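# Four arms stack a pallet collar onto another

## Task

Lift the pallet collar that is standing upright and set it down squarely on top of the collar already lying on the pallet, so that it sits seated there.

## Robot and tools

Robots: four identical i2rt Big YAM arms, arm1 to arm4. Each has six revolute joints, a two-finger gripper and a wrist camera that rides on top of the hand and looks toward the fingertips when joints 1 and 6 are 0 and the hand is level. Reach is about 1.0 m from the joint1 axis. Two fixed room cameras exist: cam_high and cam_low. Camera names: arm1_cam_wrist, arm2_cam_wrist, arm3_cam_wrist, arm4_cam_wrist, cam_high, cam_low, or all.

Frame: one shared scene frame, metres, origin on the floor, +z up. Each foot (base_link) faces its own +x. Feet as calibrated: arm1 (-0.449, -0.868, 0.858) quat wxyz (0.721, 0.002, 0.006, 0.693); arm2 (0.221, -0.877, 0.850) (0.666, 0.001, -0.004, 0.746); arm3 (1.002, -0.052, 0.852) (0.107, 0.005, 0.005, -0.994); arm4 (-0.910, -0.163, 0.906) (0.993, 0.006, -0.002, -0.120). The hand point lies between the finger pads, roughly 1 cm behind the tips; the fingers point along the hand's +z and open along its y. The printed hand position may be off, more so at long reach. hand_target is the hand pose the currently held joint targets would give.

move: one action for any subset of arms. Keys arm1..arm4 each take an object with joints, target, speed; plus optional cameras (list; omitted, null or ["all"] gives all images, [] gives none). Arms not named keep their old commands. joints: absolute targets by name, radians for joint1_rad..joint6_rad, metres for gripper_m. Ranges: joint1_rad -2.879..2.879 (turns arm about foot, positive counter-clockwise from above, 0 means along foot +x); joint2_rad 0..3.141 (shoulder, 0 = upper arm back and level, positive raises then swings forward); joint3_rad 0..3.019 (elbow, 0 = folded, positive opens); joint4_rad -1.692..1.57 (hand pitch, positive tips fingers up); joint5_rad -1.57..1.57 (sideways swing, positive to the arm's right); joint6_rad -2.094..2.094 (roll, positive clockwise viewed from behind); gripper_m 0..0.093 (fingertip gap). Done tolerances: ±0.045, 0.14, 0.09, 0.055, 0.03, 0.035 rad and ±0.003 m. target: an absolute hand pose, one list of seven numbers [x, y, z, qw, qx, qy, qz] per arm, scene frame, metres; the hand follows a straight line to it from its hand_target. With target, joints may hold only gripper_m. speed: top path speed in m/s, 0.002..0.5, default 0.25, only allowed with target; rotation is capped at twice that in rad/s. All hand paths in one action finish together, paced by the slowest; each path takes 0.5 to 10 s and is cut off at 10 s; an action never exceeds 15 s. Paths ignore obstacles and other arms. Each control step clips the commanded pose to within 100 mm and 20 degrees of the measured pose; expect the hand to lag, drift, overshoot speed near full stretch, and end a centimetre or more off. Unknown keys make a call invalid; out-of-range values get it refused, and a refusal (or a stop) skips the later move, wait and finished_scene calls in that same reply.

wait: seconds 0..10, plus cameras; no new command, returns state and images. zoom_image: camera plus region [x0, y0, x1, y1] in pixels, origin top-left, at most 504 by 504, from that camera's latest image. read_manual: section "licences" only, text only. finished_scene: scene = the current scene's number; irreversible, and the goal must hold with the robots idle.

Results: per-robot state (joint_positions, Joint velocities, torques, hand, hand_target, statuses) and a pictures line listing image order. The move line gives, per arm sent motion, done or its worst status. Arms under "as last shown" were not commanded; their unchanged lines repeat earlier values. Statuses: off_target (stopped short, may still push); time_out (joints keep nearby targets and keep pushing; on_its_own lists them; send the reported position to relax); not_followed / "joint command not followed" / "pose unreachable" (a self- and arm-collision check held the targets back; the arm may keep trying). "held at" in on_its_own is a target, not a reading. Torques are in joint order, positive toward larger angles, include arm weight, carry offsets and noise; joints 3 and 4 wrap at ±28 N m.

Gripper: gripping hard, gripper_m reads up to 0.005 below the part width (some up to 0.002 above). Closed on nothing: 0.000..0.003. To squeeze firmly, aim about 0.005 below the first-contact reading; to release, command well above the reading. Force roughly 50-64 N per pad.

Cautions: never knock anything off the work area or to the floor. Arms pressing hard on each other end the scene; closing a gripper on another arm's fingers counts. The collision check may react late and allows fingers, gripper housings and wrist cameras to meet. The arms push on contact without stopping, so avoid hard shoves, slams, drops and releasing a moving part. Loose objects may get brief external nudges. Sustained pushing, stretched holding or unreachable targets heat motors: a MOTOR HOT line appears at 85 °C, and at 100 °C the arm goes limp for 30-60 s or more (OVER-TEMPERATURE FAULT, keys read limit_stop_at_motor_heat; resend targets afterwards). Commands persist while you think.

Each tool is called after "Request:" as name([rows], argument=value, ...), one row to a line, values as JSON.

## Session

Request:
move()

Request:
zoom_image(camera="cam_high", region=[150, 130, 500, 450])

Request:
zoom_image(camera="cam_low", region=[0, 100, 500, 500])

Scene clock: 0.00 s.
Joint torques (N m): no reading
Motor temperatures (°C): arm1=[30 42 40 29 30 27 30] | arm2=[30 33 35 29 29 27 28] | arm3=[27 44 42 31 31 26 29] | arm4=[32 39 40 28 29 29 30]
Heat: arm1: hottest joint2_rad 42 °C; arm2: hottest joint3_rad 35 °C; arm3: hottest joint2_rad 44 °C; arm4: hottest joint3_rad 40 °C.
Joint velocities: within noise
arm1.joint_positions: joint1_rad=-0.357 joint2_rad=+0.528 joint3_rad=+1.387 joint4_rad=-1.329 joint5_rad=-0.075 joint6_rad=+0.015 gripper_m=+0.09396
arm1.joint_status: not commanded
arm1.hand: x=-0.3788 y=-0.6786 z=+1.4141 quat_wxyz=(-0.410, +0.482, -0.705, -0.320) (m; scene frame)
arm1.hand_target: x=-0.3801 y=-0.6818 z=+1.4260 quat_wxyz=(-0.420, +0.479, -0.698, -0.327) (m; scene frame)
arm1.hand_status: not commanded
arm2.joint_positions: joint1_rad=+0.299 joint2_rad=+0.645 joint3_rad=+1.463 joint4_rad=-1.149 joint5_rad=-0.251 joint6_rad=+0.486 gripper_m=+0.09396
arm2.joint_status: not commanded
arm2.hand: x=+0.0807 y=-0.6700 z=+1.4633 quat_wxyz=(-0.097, +0.604, -0.540, -0.578) (m; scene frame)
arm2.hand_target: x=+0.0823 y=-0.6737 z=+1.4740 quat_wxyz=(-0.101, +0.600, -0.534, -0.587) (m; scene frame)
arm2.hand_status: not commanded
arm3.joint_positions: joint1_rad=-0.006 joint2_rad=+0.627 joint3_rad=+1.332 joint4_rad=-1.302 joint5_rad=+0.199 joint6_rad=-0.395 gripper_m=+0.09396
arm3.joint_status: not commanded
arm3.hand: x=+0.7498 y=-0.0752 z=+1.3683 quat_wxyz=(+0.134, -0.855, -0.220, +0.451) (m; scene frame)
arm3.hand_target: x=+0.7518 y=-0.0748 z=+1.3800 quat_wxyz=(+0.135, -0.849, -0.217, +0.462) (m; scene frame)
arm3.hand_status: not commanded
arm4.joint_positions: joint1_rad=+0.196 joint2_rad=+0.571 joint3_rad=+1.436 joint4_rad=-1.358 joint5_rad=-0.007 joint6_rad=+0.034 gripper_m=+0.09396
arm4.joint_status: not commanded
arm4.hand: x=-0.7094 y=-0.1781 z=+1.4740 quat_wxyz=(-0.516, -0.035, -0.856, -0.006) (m; scene frame)
arm4.hand_target: x=-0.7127 y=-0.1781 z=+1.4874 quat_wxyz=(-0.529, -0.034, -0.848, -0.006) (m; scene frame)
arm4.hand_status: not commanded
pictures: arm1_cam_wrist, arm2_cam_wrist, arm3_cam_wrist, arm4_cam_wrist, cam_high, cam_low
Images, in order (width x height): arm1_cam_wrist 672x504, arm2_cam_wrist 672x504, arm3_cam_wrist 672x504, arm4_cam_wrist 672x504, cam_high 672x504, cam_low 672x504.

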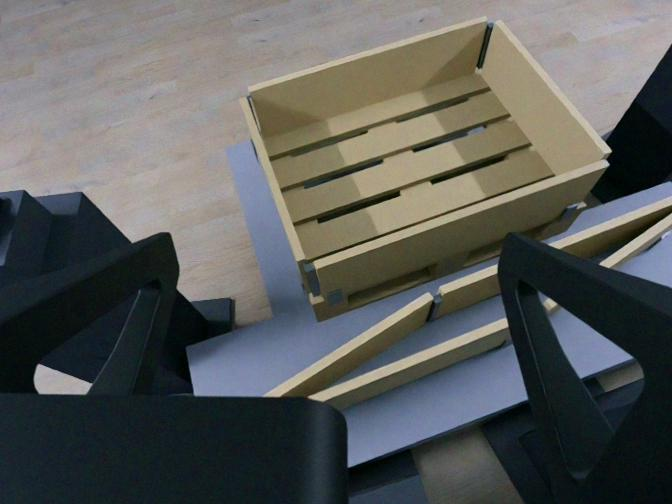

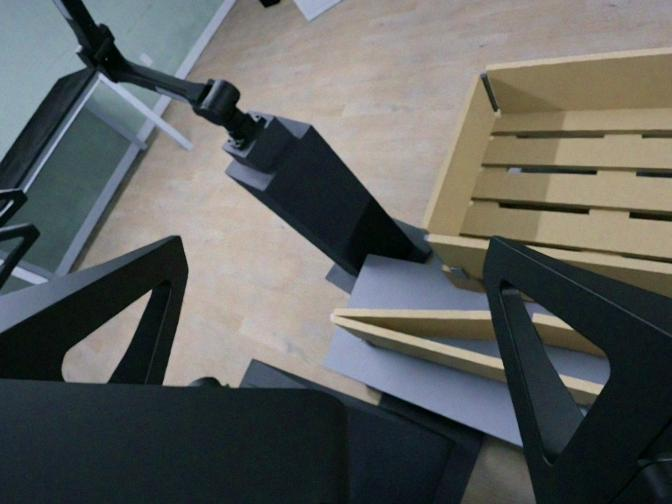

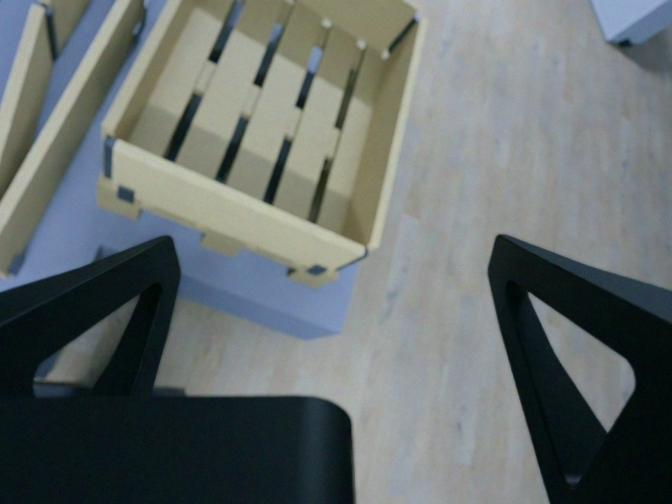

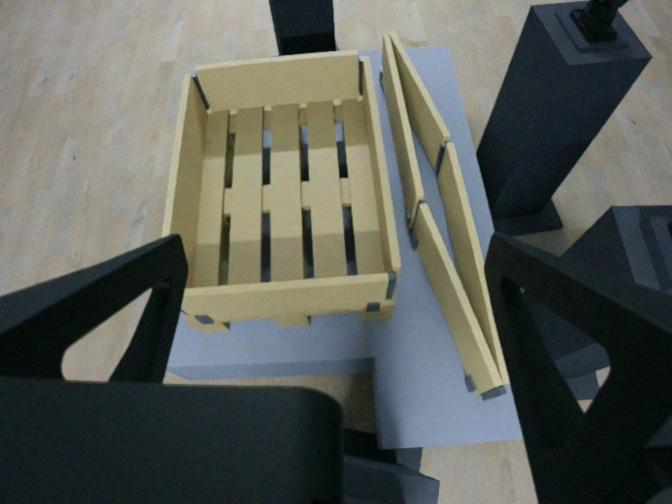

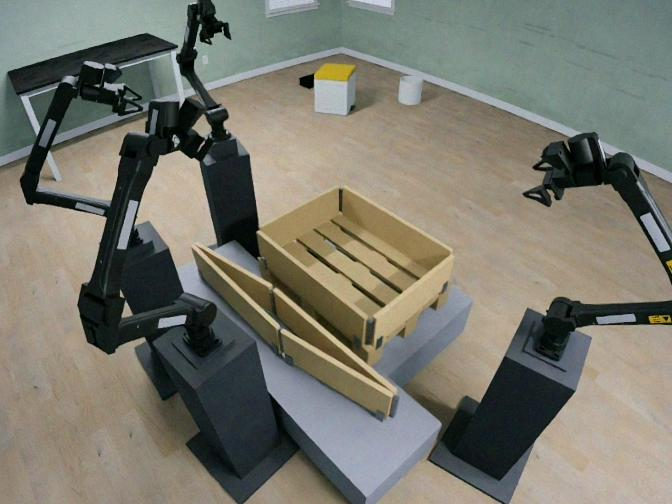

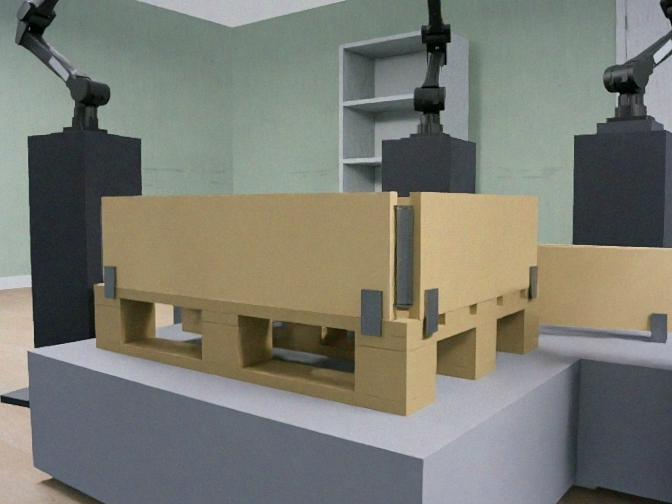

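Scaled by 1.440 from the camera's 672x504 image, which has a finer 960x720 frame.

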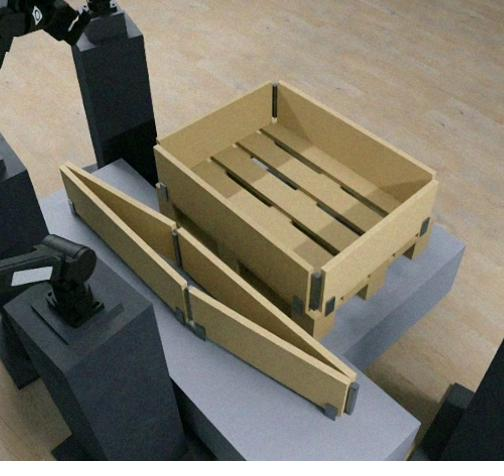

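Scaled by 1.008 from the camera's 672x504 image, which has a finer 960x720 frame.

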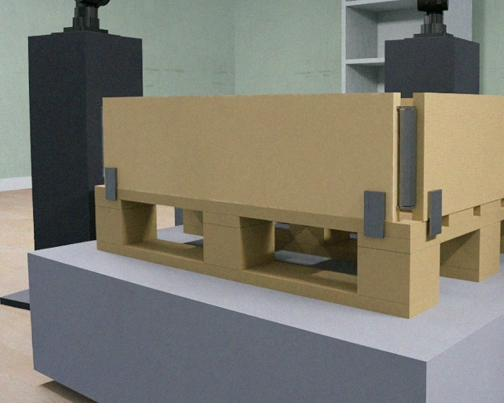

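Request:
move(arm1={"target":[-0.33,-0.488,0.85,0,1,-0.016,0],"speed":0.35}, arm2={"target":[0.03,-0.50,0.85,0,0.016,1,0],"speed":0.35}, arm3={"target":[0.40,-0.392,0.85,0,1,0,0],"speed":0.35})

Scene clock: 30.40 s.
Joint torques (N m): arm1=[1.08 -10.64 11.67 0.53 -0.06 -0.11] | arm2=[-0.09 -12.86 9.84 0.23 -0.07 -0.04] | arm3=[1.9 -20.95 11.78 0.09 -0.07 0.12] | arm4=[0.03 1.08 10.28 2.09 0.02 -0.11]
Motor temperatures (°C): arm1=[30 41 45 29 30 27 30] | arm2=[30 33 38 29 29 27 28] | arm3=[27 43 47 32 31 26 28] | arm4=[32 38 45 28 29 29 30]
Heat: arm1: hottest joint3_rad 45 °C; arm2: hottest joint3_rad 38 °C; arm3: hottest joint3_rad 47 °C; arm4: hottest joint3_rad 45 °C.
move: arm1 off_target; arm2 off_target; arm3 off_target
Joint velocities: within noise
arm1.joint_positions: joint1_rad=-0.271 joint2_rad=+1.630 joint3_rad=+0.844 joint4_rad=-0.824 joint5_rad=+0.015 joint6_rad=-1.824 gripper_m=+0.09398
arm1.joint_status: not commanded
arm1.hand: x=-0.3333 y=-0.5146 z=+0.8432 quat_wxyz=(+0.024, +0.999, -0.028, -0.003) (m; scene frame)
arm1.hand_target: x=-0.3303 y=-0.4893 z=+0.8522 quat_wxyz=(+0.000, +1.000, -0.016, +0.004) (m; scene frame)
arm1.hand_status: off_target (0.028 m and 3.0 deg from the pose sent, 0.597 m and 120.8 deg at the start)
arm2.joint_positions: joint1_rad=+0.365 joint2_rad=+1.677 joint3_rad=+0.934 joint4_rad=-0.859 joint5_rad=-0.006 joint6_rad=+2.049 gripper_m=+0.09397
arm2.joint_status: not commanded
arm2.hand: x=+0.0356 y=-0.5190 z=+0.8471 quat_wxyz=(-0.007, +0.000, -1.000, +0.012) (m; scene frame)
arm2.hand_target: x=+0.0292 y=-0.5021 z=+0.8520 quat_wxyz=(+0.001, -0.010, -1.000, -0.001) (m; scene frame)
arm2.hand_status: off_target (0.020 m and 2.4 deg from the pose sent, 0.638 m and 115.9 deg at the start)
arm3.joint_positions: joint1_rad=+0.290 joint2_rad=+2.273 joint3_rad=+1.938 joint4_rad=-1.238 joint5_rad=-0.007 joint6_rad=+0.496 gripper_m=+0.09396
arm3.joint_status: not commanded
arm3.hand: x=+0.4086 y=-0.3807 z=+0.8473 quat_wxyz=(+0.003, -1.000, -0.004, -0.007) (m; scene frame)
arm3.hand_target: x=+0.4013 y=-0.3911 z=+0.8516 quat_wxyz=(-0.002, -1.000, +0.001, +0.000) (m; scene frame)
arm3.hand_status: off_target (0.014 m and 1.0 deg from the pose sent, 0.701 m and 62.6 deg at the start)
arm4: as last shown
pictures: arm1_cam_wrist, arm2_cam_wrist, arm3_cam_wrist, arm4_cam_wrist, cam_high, cam_low
Images, in order (width x height): arm1_cam_wrist 672x504, arm2_cam_wrist 672x504, arm3_cam_wrist 672x504, arm4_cam_wrist 672x504, cam_high 672x504, cam_low 672x504.

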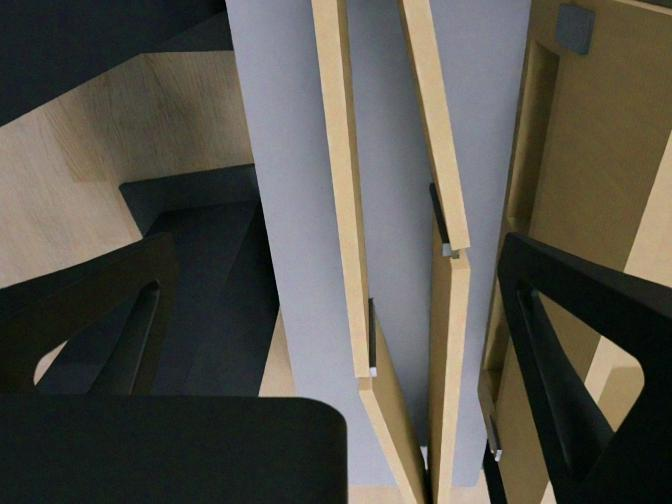

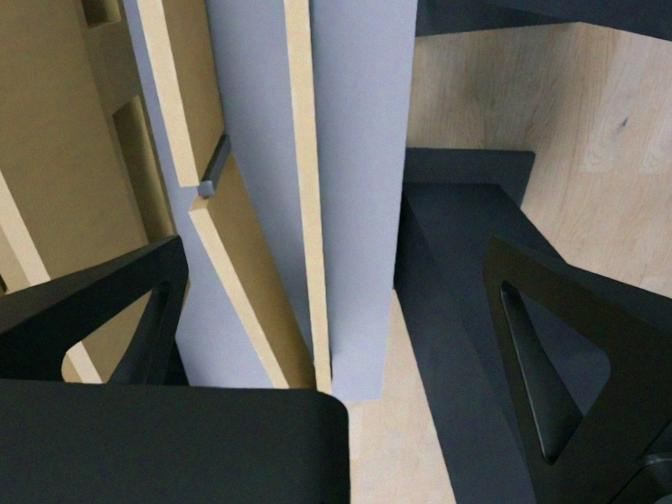

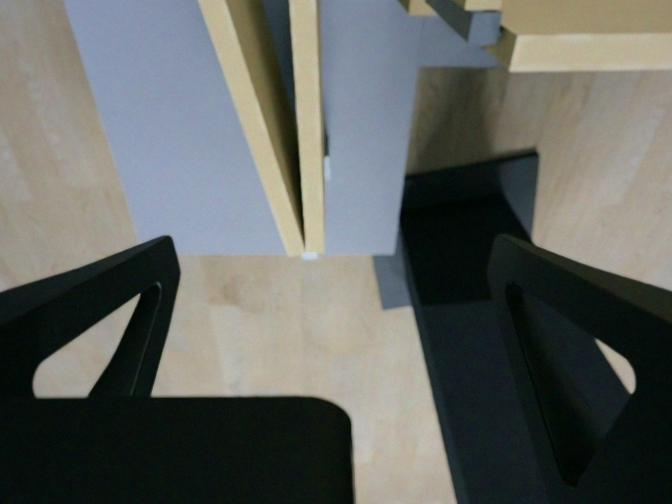

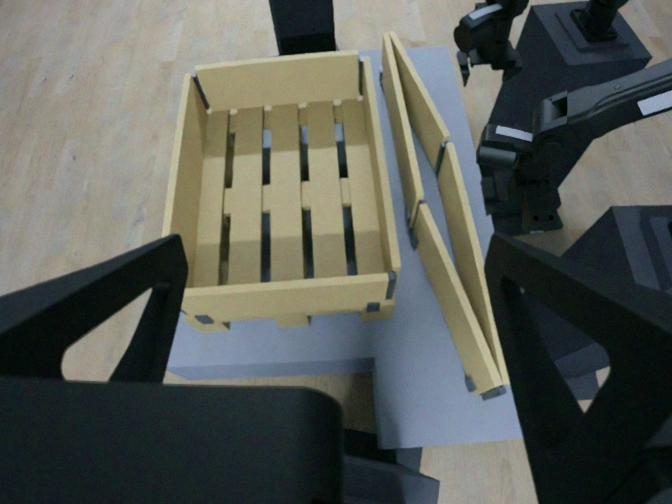

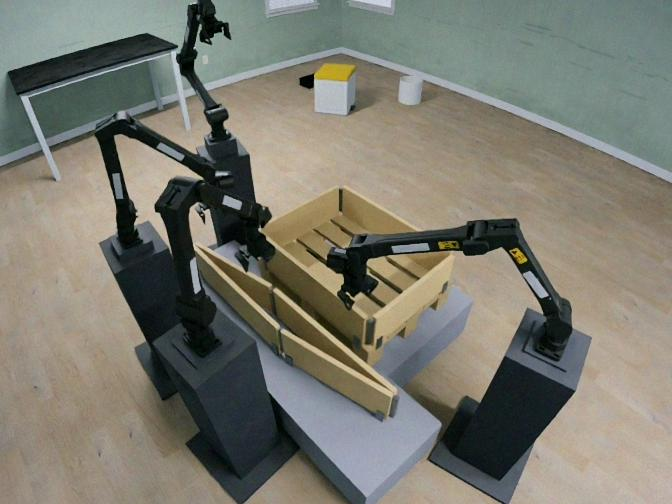

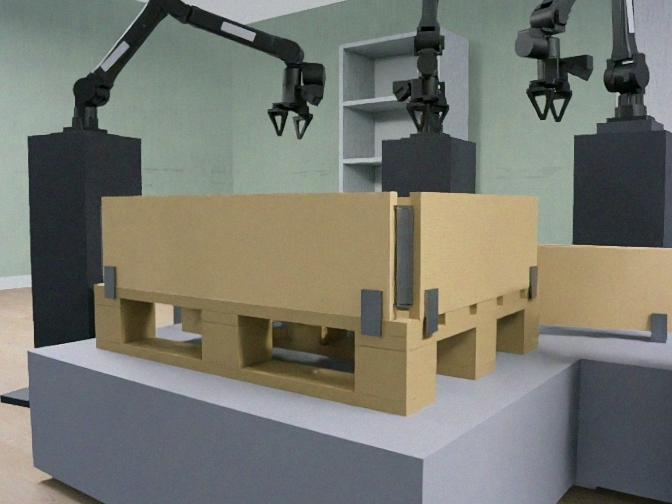

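Request:
move(arm1={"target":[-0.33,-0.508,0.66,0,1,0.02,0],"speed":0.3,"joints":{"gripper_m":0.065}}, arm2={"target":[0.0,-0.481,0.66,0,-0.012,1,0],"speed":0.3,"joints":{"gripper_m":0.065}}, arm3={"target":[0.32,-0.412,0.67,0,1,0.01,0],"speed":0.3,"joints":{"gripper_m":0.065}})

Scene clock: 52.83 s.
Joint torques (N m): arm1=[-0.67 -12.69 4.89 0.57 -0.2 -0.1] | arm2=[0.62 -16.62 5.49 0.34 0 -0.09] | arm3=[0.38 -24.06 12.15 0.03 0.06 -0.23] | arm4=[0.21 1.03 10.29 2.07 0.02 -0.11]
Motor temperatures (°C): arm1=[30 42 46 29 29 27 30] | arm2=[30 34 40 28 29 27 28] | arm3=[27 44 51 31 30 26 28] | arm4=[32 38 47 28 29 29 29]
Heat: arm1: hottest joint3_rad 46 °C; arm2: hottest joint3_rad 40 °C; arm3: hottest joint3_rad 51 °C; arm4: hottest joint3_rad 47 °C.
move: arm1 off_target; arm2 off_target; arm3 off_target
Joint velocities: within noise
arm1.joint_positions: joint1_rad=-0.271 joint2_rad=+2.106 joint3_rad=+0.795 joint4_rad=-0.280 joint5_rad=+0.011 joint6_rad=-1.919 gripper_m=+0.06511
arm1.joint_status: all done
arm1.hand: x=-0.3378 y=-0.5208 z=+0.6612 quat_wxyz=(+0.014, +1.000, +0.020, -0.004) (m; scene frame)
arm1.hand_target: x=-0.3302 y=-0.5084 z=+0.6603 quat_wxyz=(+0.000, +1.000, +0.020, +0.000) (m; scene frame)
arm1.hand_status: off_target (0.015 m and 1.6 deg from the pose sent, 0.183 m and 6.1 deg at the start)
arm2.joint_positions: joint1_rad=+0.393 joint2_rad=+2.167 joint3_rad=+1.019 joint4_rad=-0.443 joint5_rad=-0.006 joint6_rad=+2.051 gripper_m=+0.06509
arm2.joint_status: all done
arm2.hand: x=+0.0072 y=-0.4885 z=+0.6631 quat_wxyz=(-0.004, +0.013, -1.000, +0.007) (m; scene frame)
arm2.hand_target: x=+0.0002 y=-0.4812 z=+0.6601 quat_wxyz=(+0.000, +0.012, -1.000, +0.000) (m; scene frame)
arm2.hand_status: off_target (0.011 m and 0.9 deg from the pose sent, 0.194 m and 2.1 deg at the start)
arm3.joint_positions: joint1_rad=+0.283 joint2_rad=+2.807 joint3_rad=+2.497 joint4_rad=-1.261 joint5_rad=-0.007 joint6_rad=+0.492 gripper_m=+0.06506
arm3.joint_status: all done
arm3.hand: x=+0.3314 y=-0.4163 z=+0.6704 quat_wxyz=(+0.002, -1.000, -0.003, -0.006) (m; scene frame)
arm3.hand_target: x=+0.3205 y=-0.4119 z=+0.6701 quat_wxyz=(+0.000, -1.000, -0.006, +0.001) (m; scene frame)
arm3.hand_status: off_target (0.012 m and 1.1 deg from the pose sent, 0.201 m and 1.1 deg at the start)
arm4: as last shown
pictures: arm1_cam_wrist, arm2_cam_wrist, arm3_cam_wrist, arm4_cam_wrist, cam_high, cam_low
Images, in order (width x height): arm1_cam_wrist 672x504, arm2_cam_wrist 672x504, arm3_cam_wrist 672x504, arm4_cam_wrist 672x504, cam_high 672x504, cam_low 672x504.

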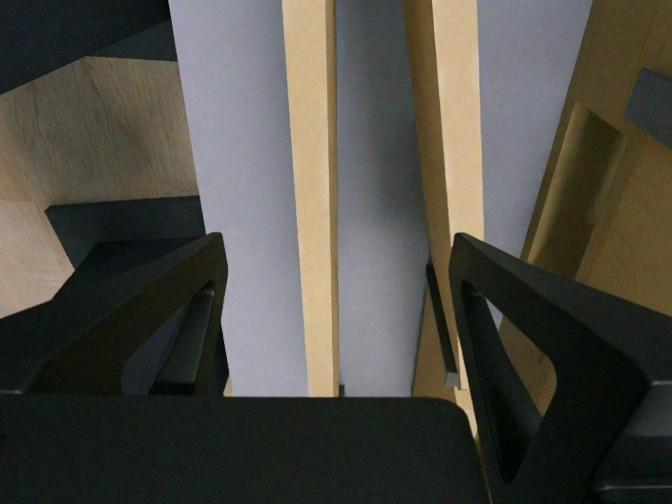

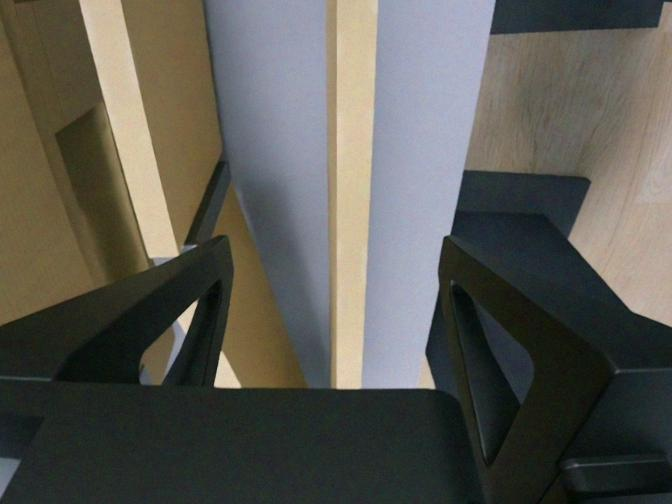

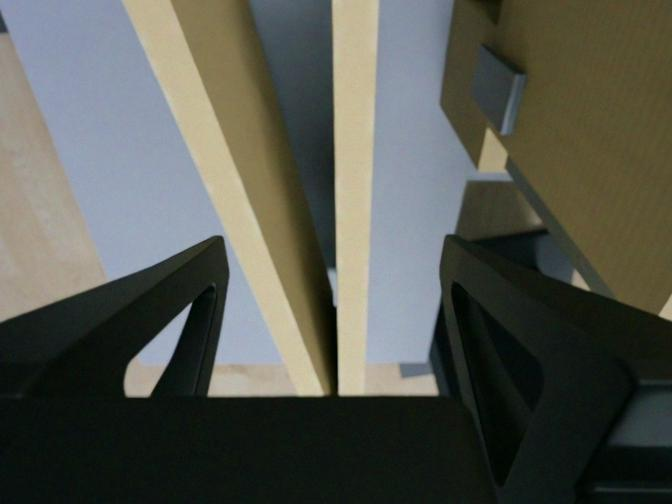

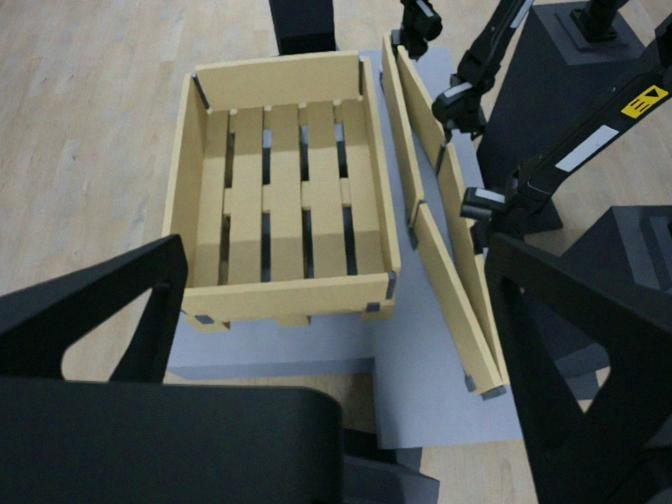

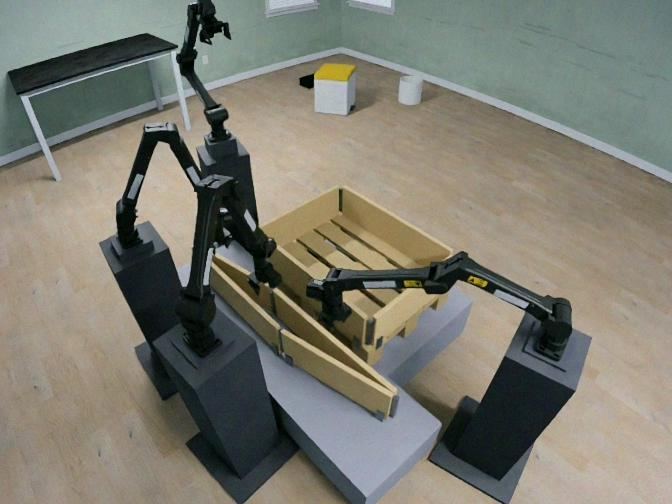

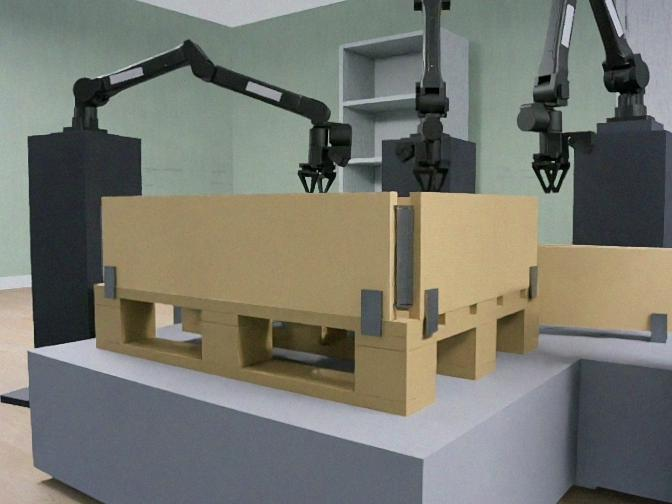

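Request:
move(arm1={"target":[-0.322,-0.521,0.515,0,1,0.02,0],"speed":0.15}, arm2={"target":[-0.005,-0.486,0.515,0,-0.012,1,0],"speed":0.15}, arm3={"target":[0.31,-0.405,0.535,0,1,0.01,0],"speed":0.15})

Request:
zoom_image(camera="cam_high", region=[180, 200, 430, 430])

Scene clock: 61.83 s.
Joint torques (N m): arm1=[-1.08 -13.86 0.84 0.59 -0.2 -0.11] | arm2=[0.79 -18.02 2.91 0.36 -0.01 -0.05] | arm3=[0.26 -24.29 11.51 0.75 0.03 -0.24] | arm4=[0.09 1.03 10.3 2.11 0.02 -0.11]
Motor temperatures (°C): arm1=[30 42 45 29 29 27 30] | arm2=[30 34 39 28 29 27 28] | arm3=[27 46 53 31 30 26 28] | arm4=[32 38 48 28 29 29 29]
Heat: arm1: hottest joint3_rad 45 °C; arm2: hottest joint3_rad 39 °C; arm3: hottest joint3_rad 53 °C; arm4: hottest joint3_rad 48 °C.
move: arm1 done; arm2 done; arm3 off_target
Joint velocities: within noise
arm1.joint_positions: joint1_rad=-0.300 joint2_rad=+2.530 joint3_rad=+0.958 joint4_rad=+0.001 joint5_rad=+0.011 joint6_rad=-1.954 gripper_m=+0.06511
arm1.joint_status: not commanded
arm1.hand: x=-0.3279 y=-0.5212 z=+0.5190 quat_wxyz=(+0.004, +1.000, +0.022, +0.000) (m; scene frame)
arm1.hand_target: x=-0.3222 y=-0.5210 z=+0.5151 quat_wxyz=(+0.000, +1.000, +0.020, +0.000) (m; scene frame)
arm1.hand_status: done (0.007 m and 0.6 deg from the pose sent, 0.147 m and 1.6 deg at the start)
arm2.joint_positions: joint1_rad=+0.408 joint2_rad=+2.538 joint3_rad=+1.173 joint4_rad=-0.216 joint5_rad=-0.006 joint6_rad=+2.062 gripper_m=+0.06509
arm2.joint_status: not commanded
arm2.hand: x=-0.0002 y=-0.4865 z=+0.5211 quat_wxyz=(-0.002, +0.015, -1.000, +0.003) (m; scene frame)
arm2.hand_target: x=-0.0048 y=-0.4862 z=+0.5151 quat_wxyz=(+0.000, +0.012, -1.000, +0.000) (m; scene frame)
arm2.hand_status: done (0.008 m and 0.5 deg from the pose sent, 0.149 m and 0.9 deg at the start)
arm3.joint_positions: joint1_rad=+0.270 joint2_rad=+3.127 joint3_rad=+2.794 joint4_rad=-1.193 joint5_rad=-0.007 joint6_rad=+0.470 gripper_m=+0.06506
arm3.joint_status: not commanded
arm3.hand: x=+0.3214 y=-0.4098 z=+0.5392 quat_wxyz=(-0.008, -1.000, -0.007, +0.014) (m; scene frame)
arm3.hand_target: x=+0.3113 y=-0.4040 z=+0.5359 quat_wxyz=(-0.013, -1.000, -0.010, +0.025) (m; scene frame)
arm3.hand_status: off_target (0.013 m and 1.8 deg from the pose sent, 0.138 m and 1.1 deg at the start; a joint's target at an end of its range on 28 of 58 steps)
arm4: as last shown
pictures: arm1_cam_wrist, arm2_cam_wrist, arm3_cam_wrist, arm4_cam_wrist, cam_high, cam_low
Images, in order (width x height): arm1_cam_wrist 672x504, arm2_cam_wrist 672x504, arm3_cam_wrist 672x504, arm4_cam_wrist 672x504, cam_high 672x504, cam_low 672x504.

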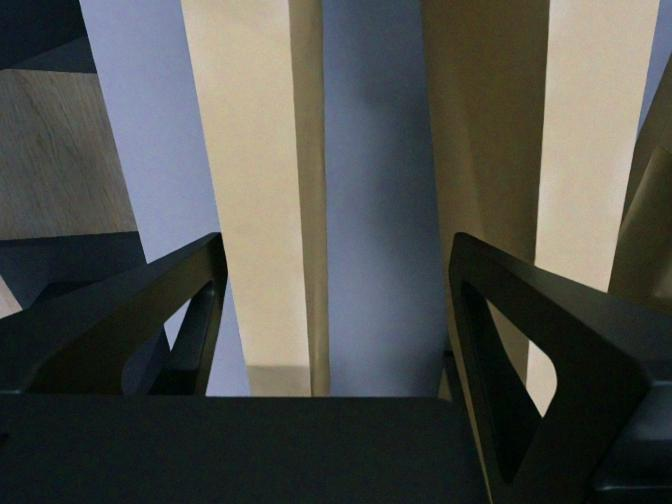

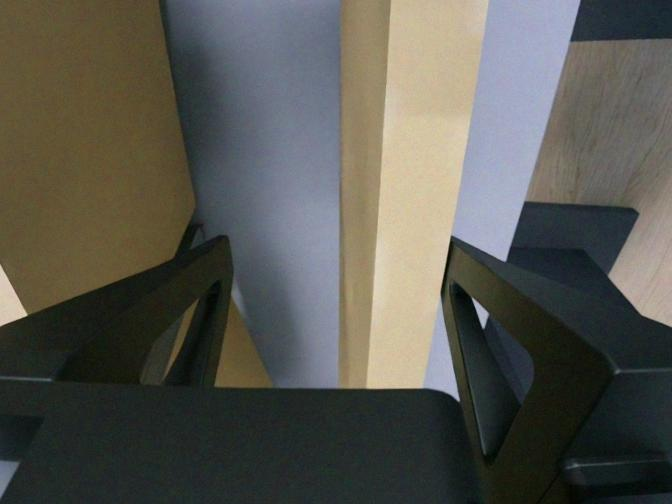

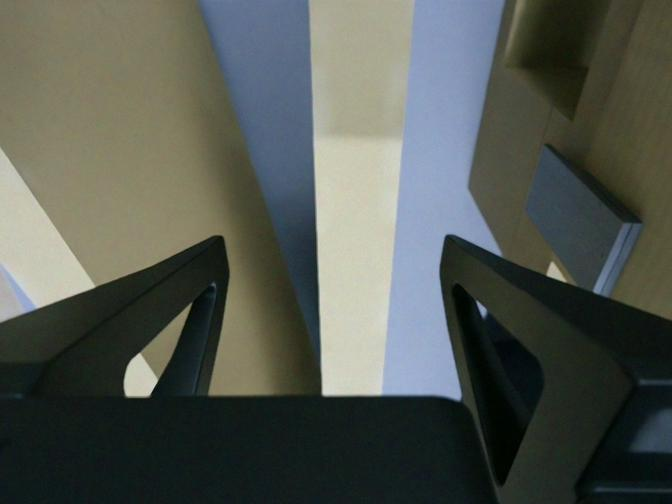

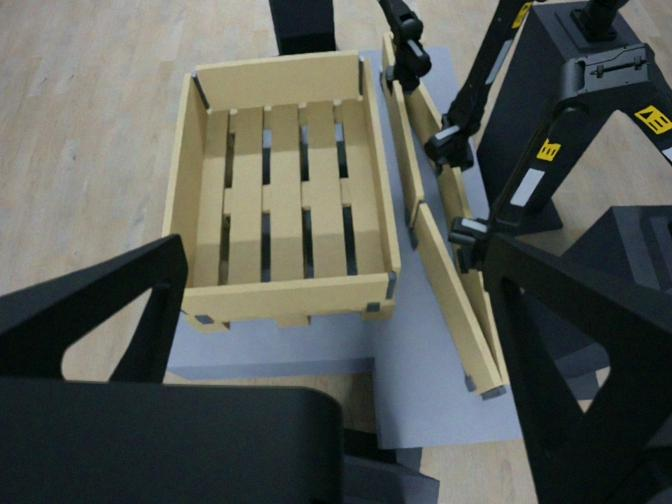

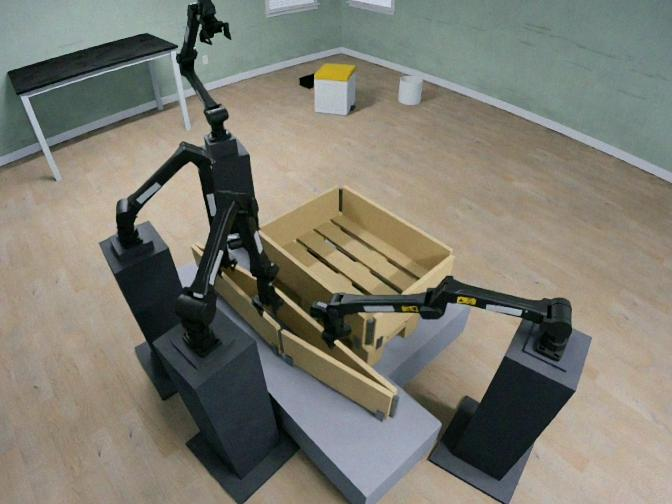

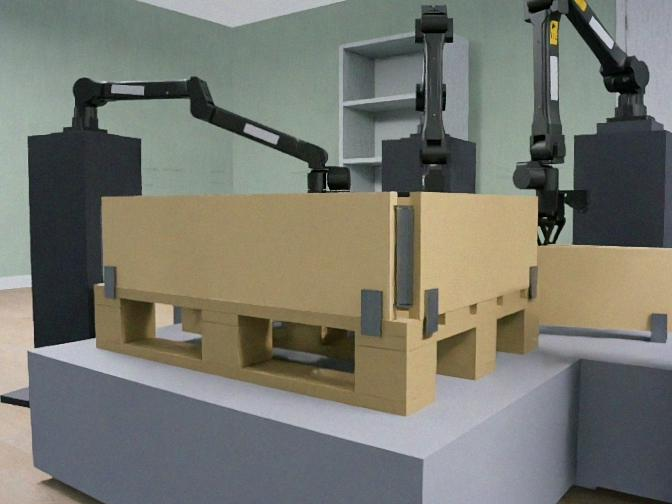

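Scaled by 2.016 from the camera's 672x504 image, which has a finer 960x720 frame.

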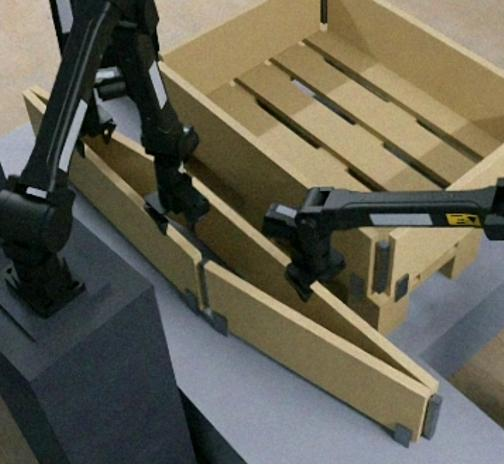

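Request:
move(arm1={"target":[-0.322,-0.541,0.545,0,1,0.02,0],"speed":0.1}, arm2={"target":[-0.005,-0.505,0.545,0,-0.012,1,0],"speed":0.1}, arm3={"target":[0.31,-0.397,0.55,0,1,0.01,0],"speed":0.1}, cameras=["arm1_cam_wrist","arm2_cam_wrist","arm3_cam_wrist"])

Scene clock: 69.43 s.
Joint torques (N m): arm1=[-1.14 -15.5 -0.54 0.51 -0.19 -0.11] | arm2=[0.73 -19.66 1.25 0.35 -0.09 -0.05] | arm3=[0.44 -24.29 12.08 0.03 0.04 -0.24] | arm4=[0.09 0.97 10.29 2.06 0.01 -0.12]
Motor temperatures (°C): arm1=[30 42 44 29 29 27 29] | arm2=[30 35 38 28 29 26 28] | arm3=[27 47 54 31 30 26 28] | arm4=[32 38 48 28 28 29 29]
Heat: arm1: hottest joint3_rad 44 °C; arm2: hottest joint3_rad 38 °C; arm3: hottest joint3_rad 54 °C; arm4: hottest joint3_rad 48 °C.
move: arm1 off_target; arm2 done; arm3 done
Joint velocities: within noise
arm1.joint_positions: joint1_rad=-0.320 joint2_rad=+2.473 joint3_rad=+0.875 joint4_rad=+0.012 joint5_rad=+0.011 joint6_rad=-1.971 gripper_m=+0.06511
arm1.joint_status: not commanded
arm1.hand: x=-0.3292 y=-0.5458 z=+0.5389 quat_wxyz=(+0.011, +1.000, +0.021, -0.003) (m; scene frame)
arm1.hand_target: x=-0.3220 y=-0.5412 z=+0.5449 quat_wxyz=(+0.000, +1.000, +0.019, +0.000) (m; scene frame)
arm1.hand_status: off_target (0.011 m and 1.4 deg from the pose sent, 0.033 m and 0.6 deg at the start)
arm2.joint_positions: joint1_rad=+0.427 joint2_rad=+2.479 joint3_rad=+1.100 joint4_rad=-0.213 joint5_rad=-0.012 joint6_rad=+2.065 gripper_m=+0.06509
arm2.joint_status: not commanded
arm2.hand: x=+0.0004 y=-0.5069 z=+0.5405 quat_wxyz=(-0.002, +0.023, -1.000, +0.009) (m; scene frame)
arm2.hand_target: x=-0.0047 y=-0.5051 z=+0.5450 quat_wxyz=(+0.003, +0.020, -1.000, +0.003) (m; scene frame)
arm2.hand_status: done (0.007 m and 1.6 deg from the pose sent, 0.031 m and 0.5 deg at the start; a joint's target at an end of its range on 37 of 39 steps)
arm3.joint_positions: joint1_rad=+0.260 joint2_rad=+3.127 joint3_rad=+2.829 joint4_rad=-1.247 joint5_rad=-0.007 joint6_rad=+0.463 gripper_m=+0.06506
arm3.joint_status: not commanded
arm3.hand: x=+0.3181 y=-0.4030 z=+0.5518 quat_wxyz=(-0.003, -1.000, -0.006, +0.005) (m; scene frame)
arm3.hand_target: x=+0.3108 y=-0.3966 z=+0.5505 quat_wxyz=(-0.005, -1.000, -0.009, +0.011) (m; scene frame)
arm3.hand_status: done (0.010 m and 0.8 deg from the pose sent, 0.020 m and 1.8 deg at the start; a joint's target at an end of its range on 34 of 39 steps)
arm4: as last shown
pictures: arm1_cam_wrist, arm2_cam_wrist, arm3_cam_wrist
Images, in order (width x height): arm1_cam_wrist 672x504, arm2_cam_wrist 672x504, arm3_cam_wrist 672x504.

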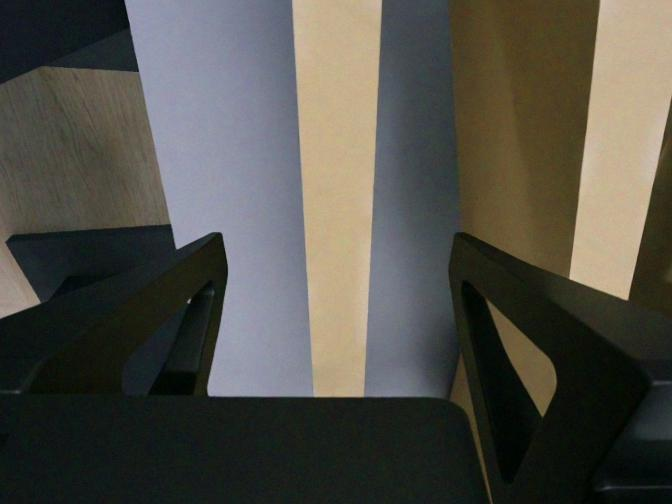

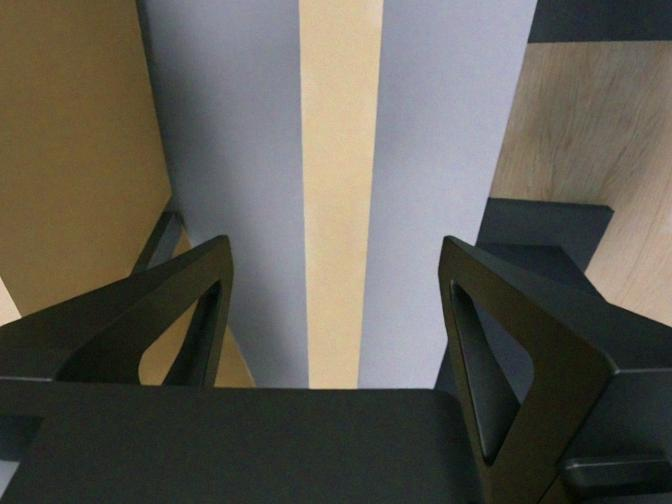

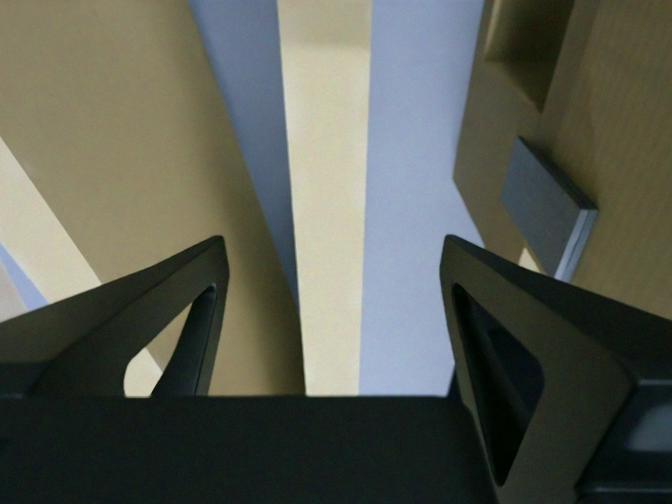

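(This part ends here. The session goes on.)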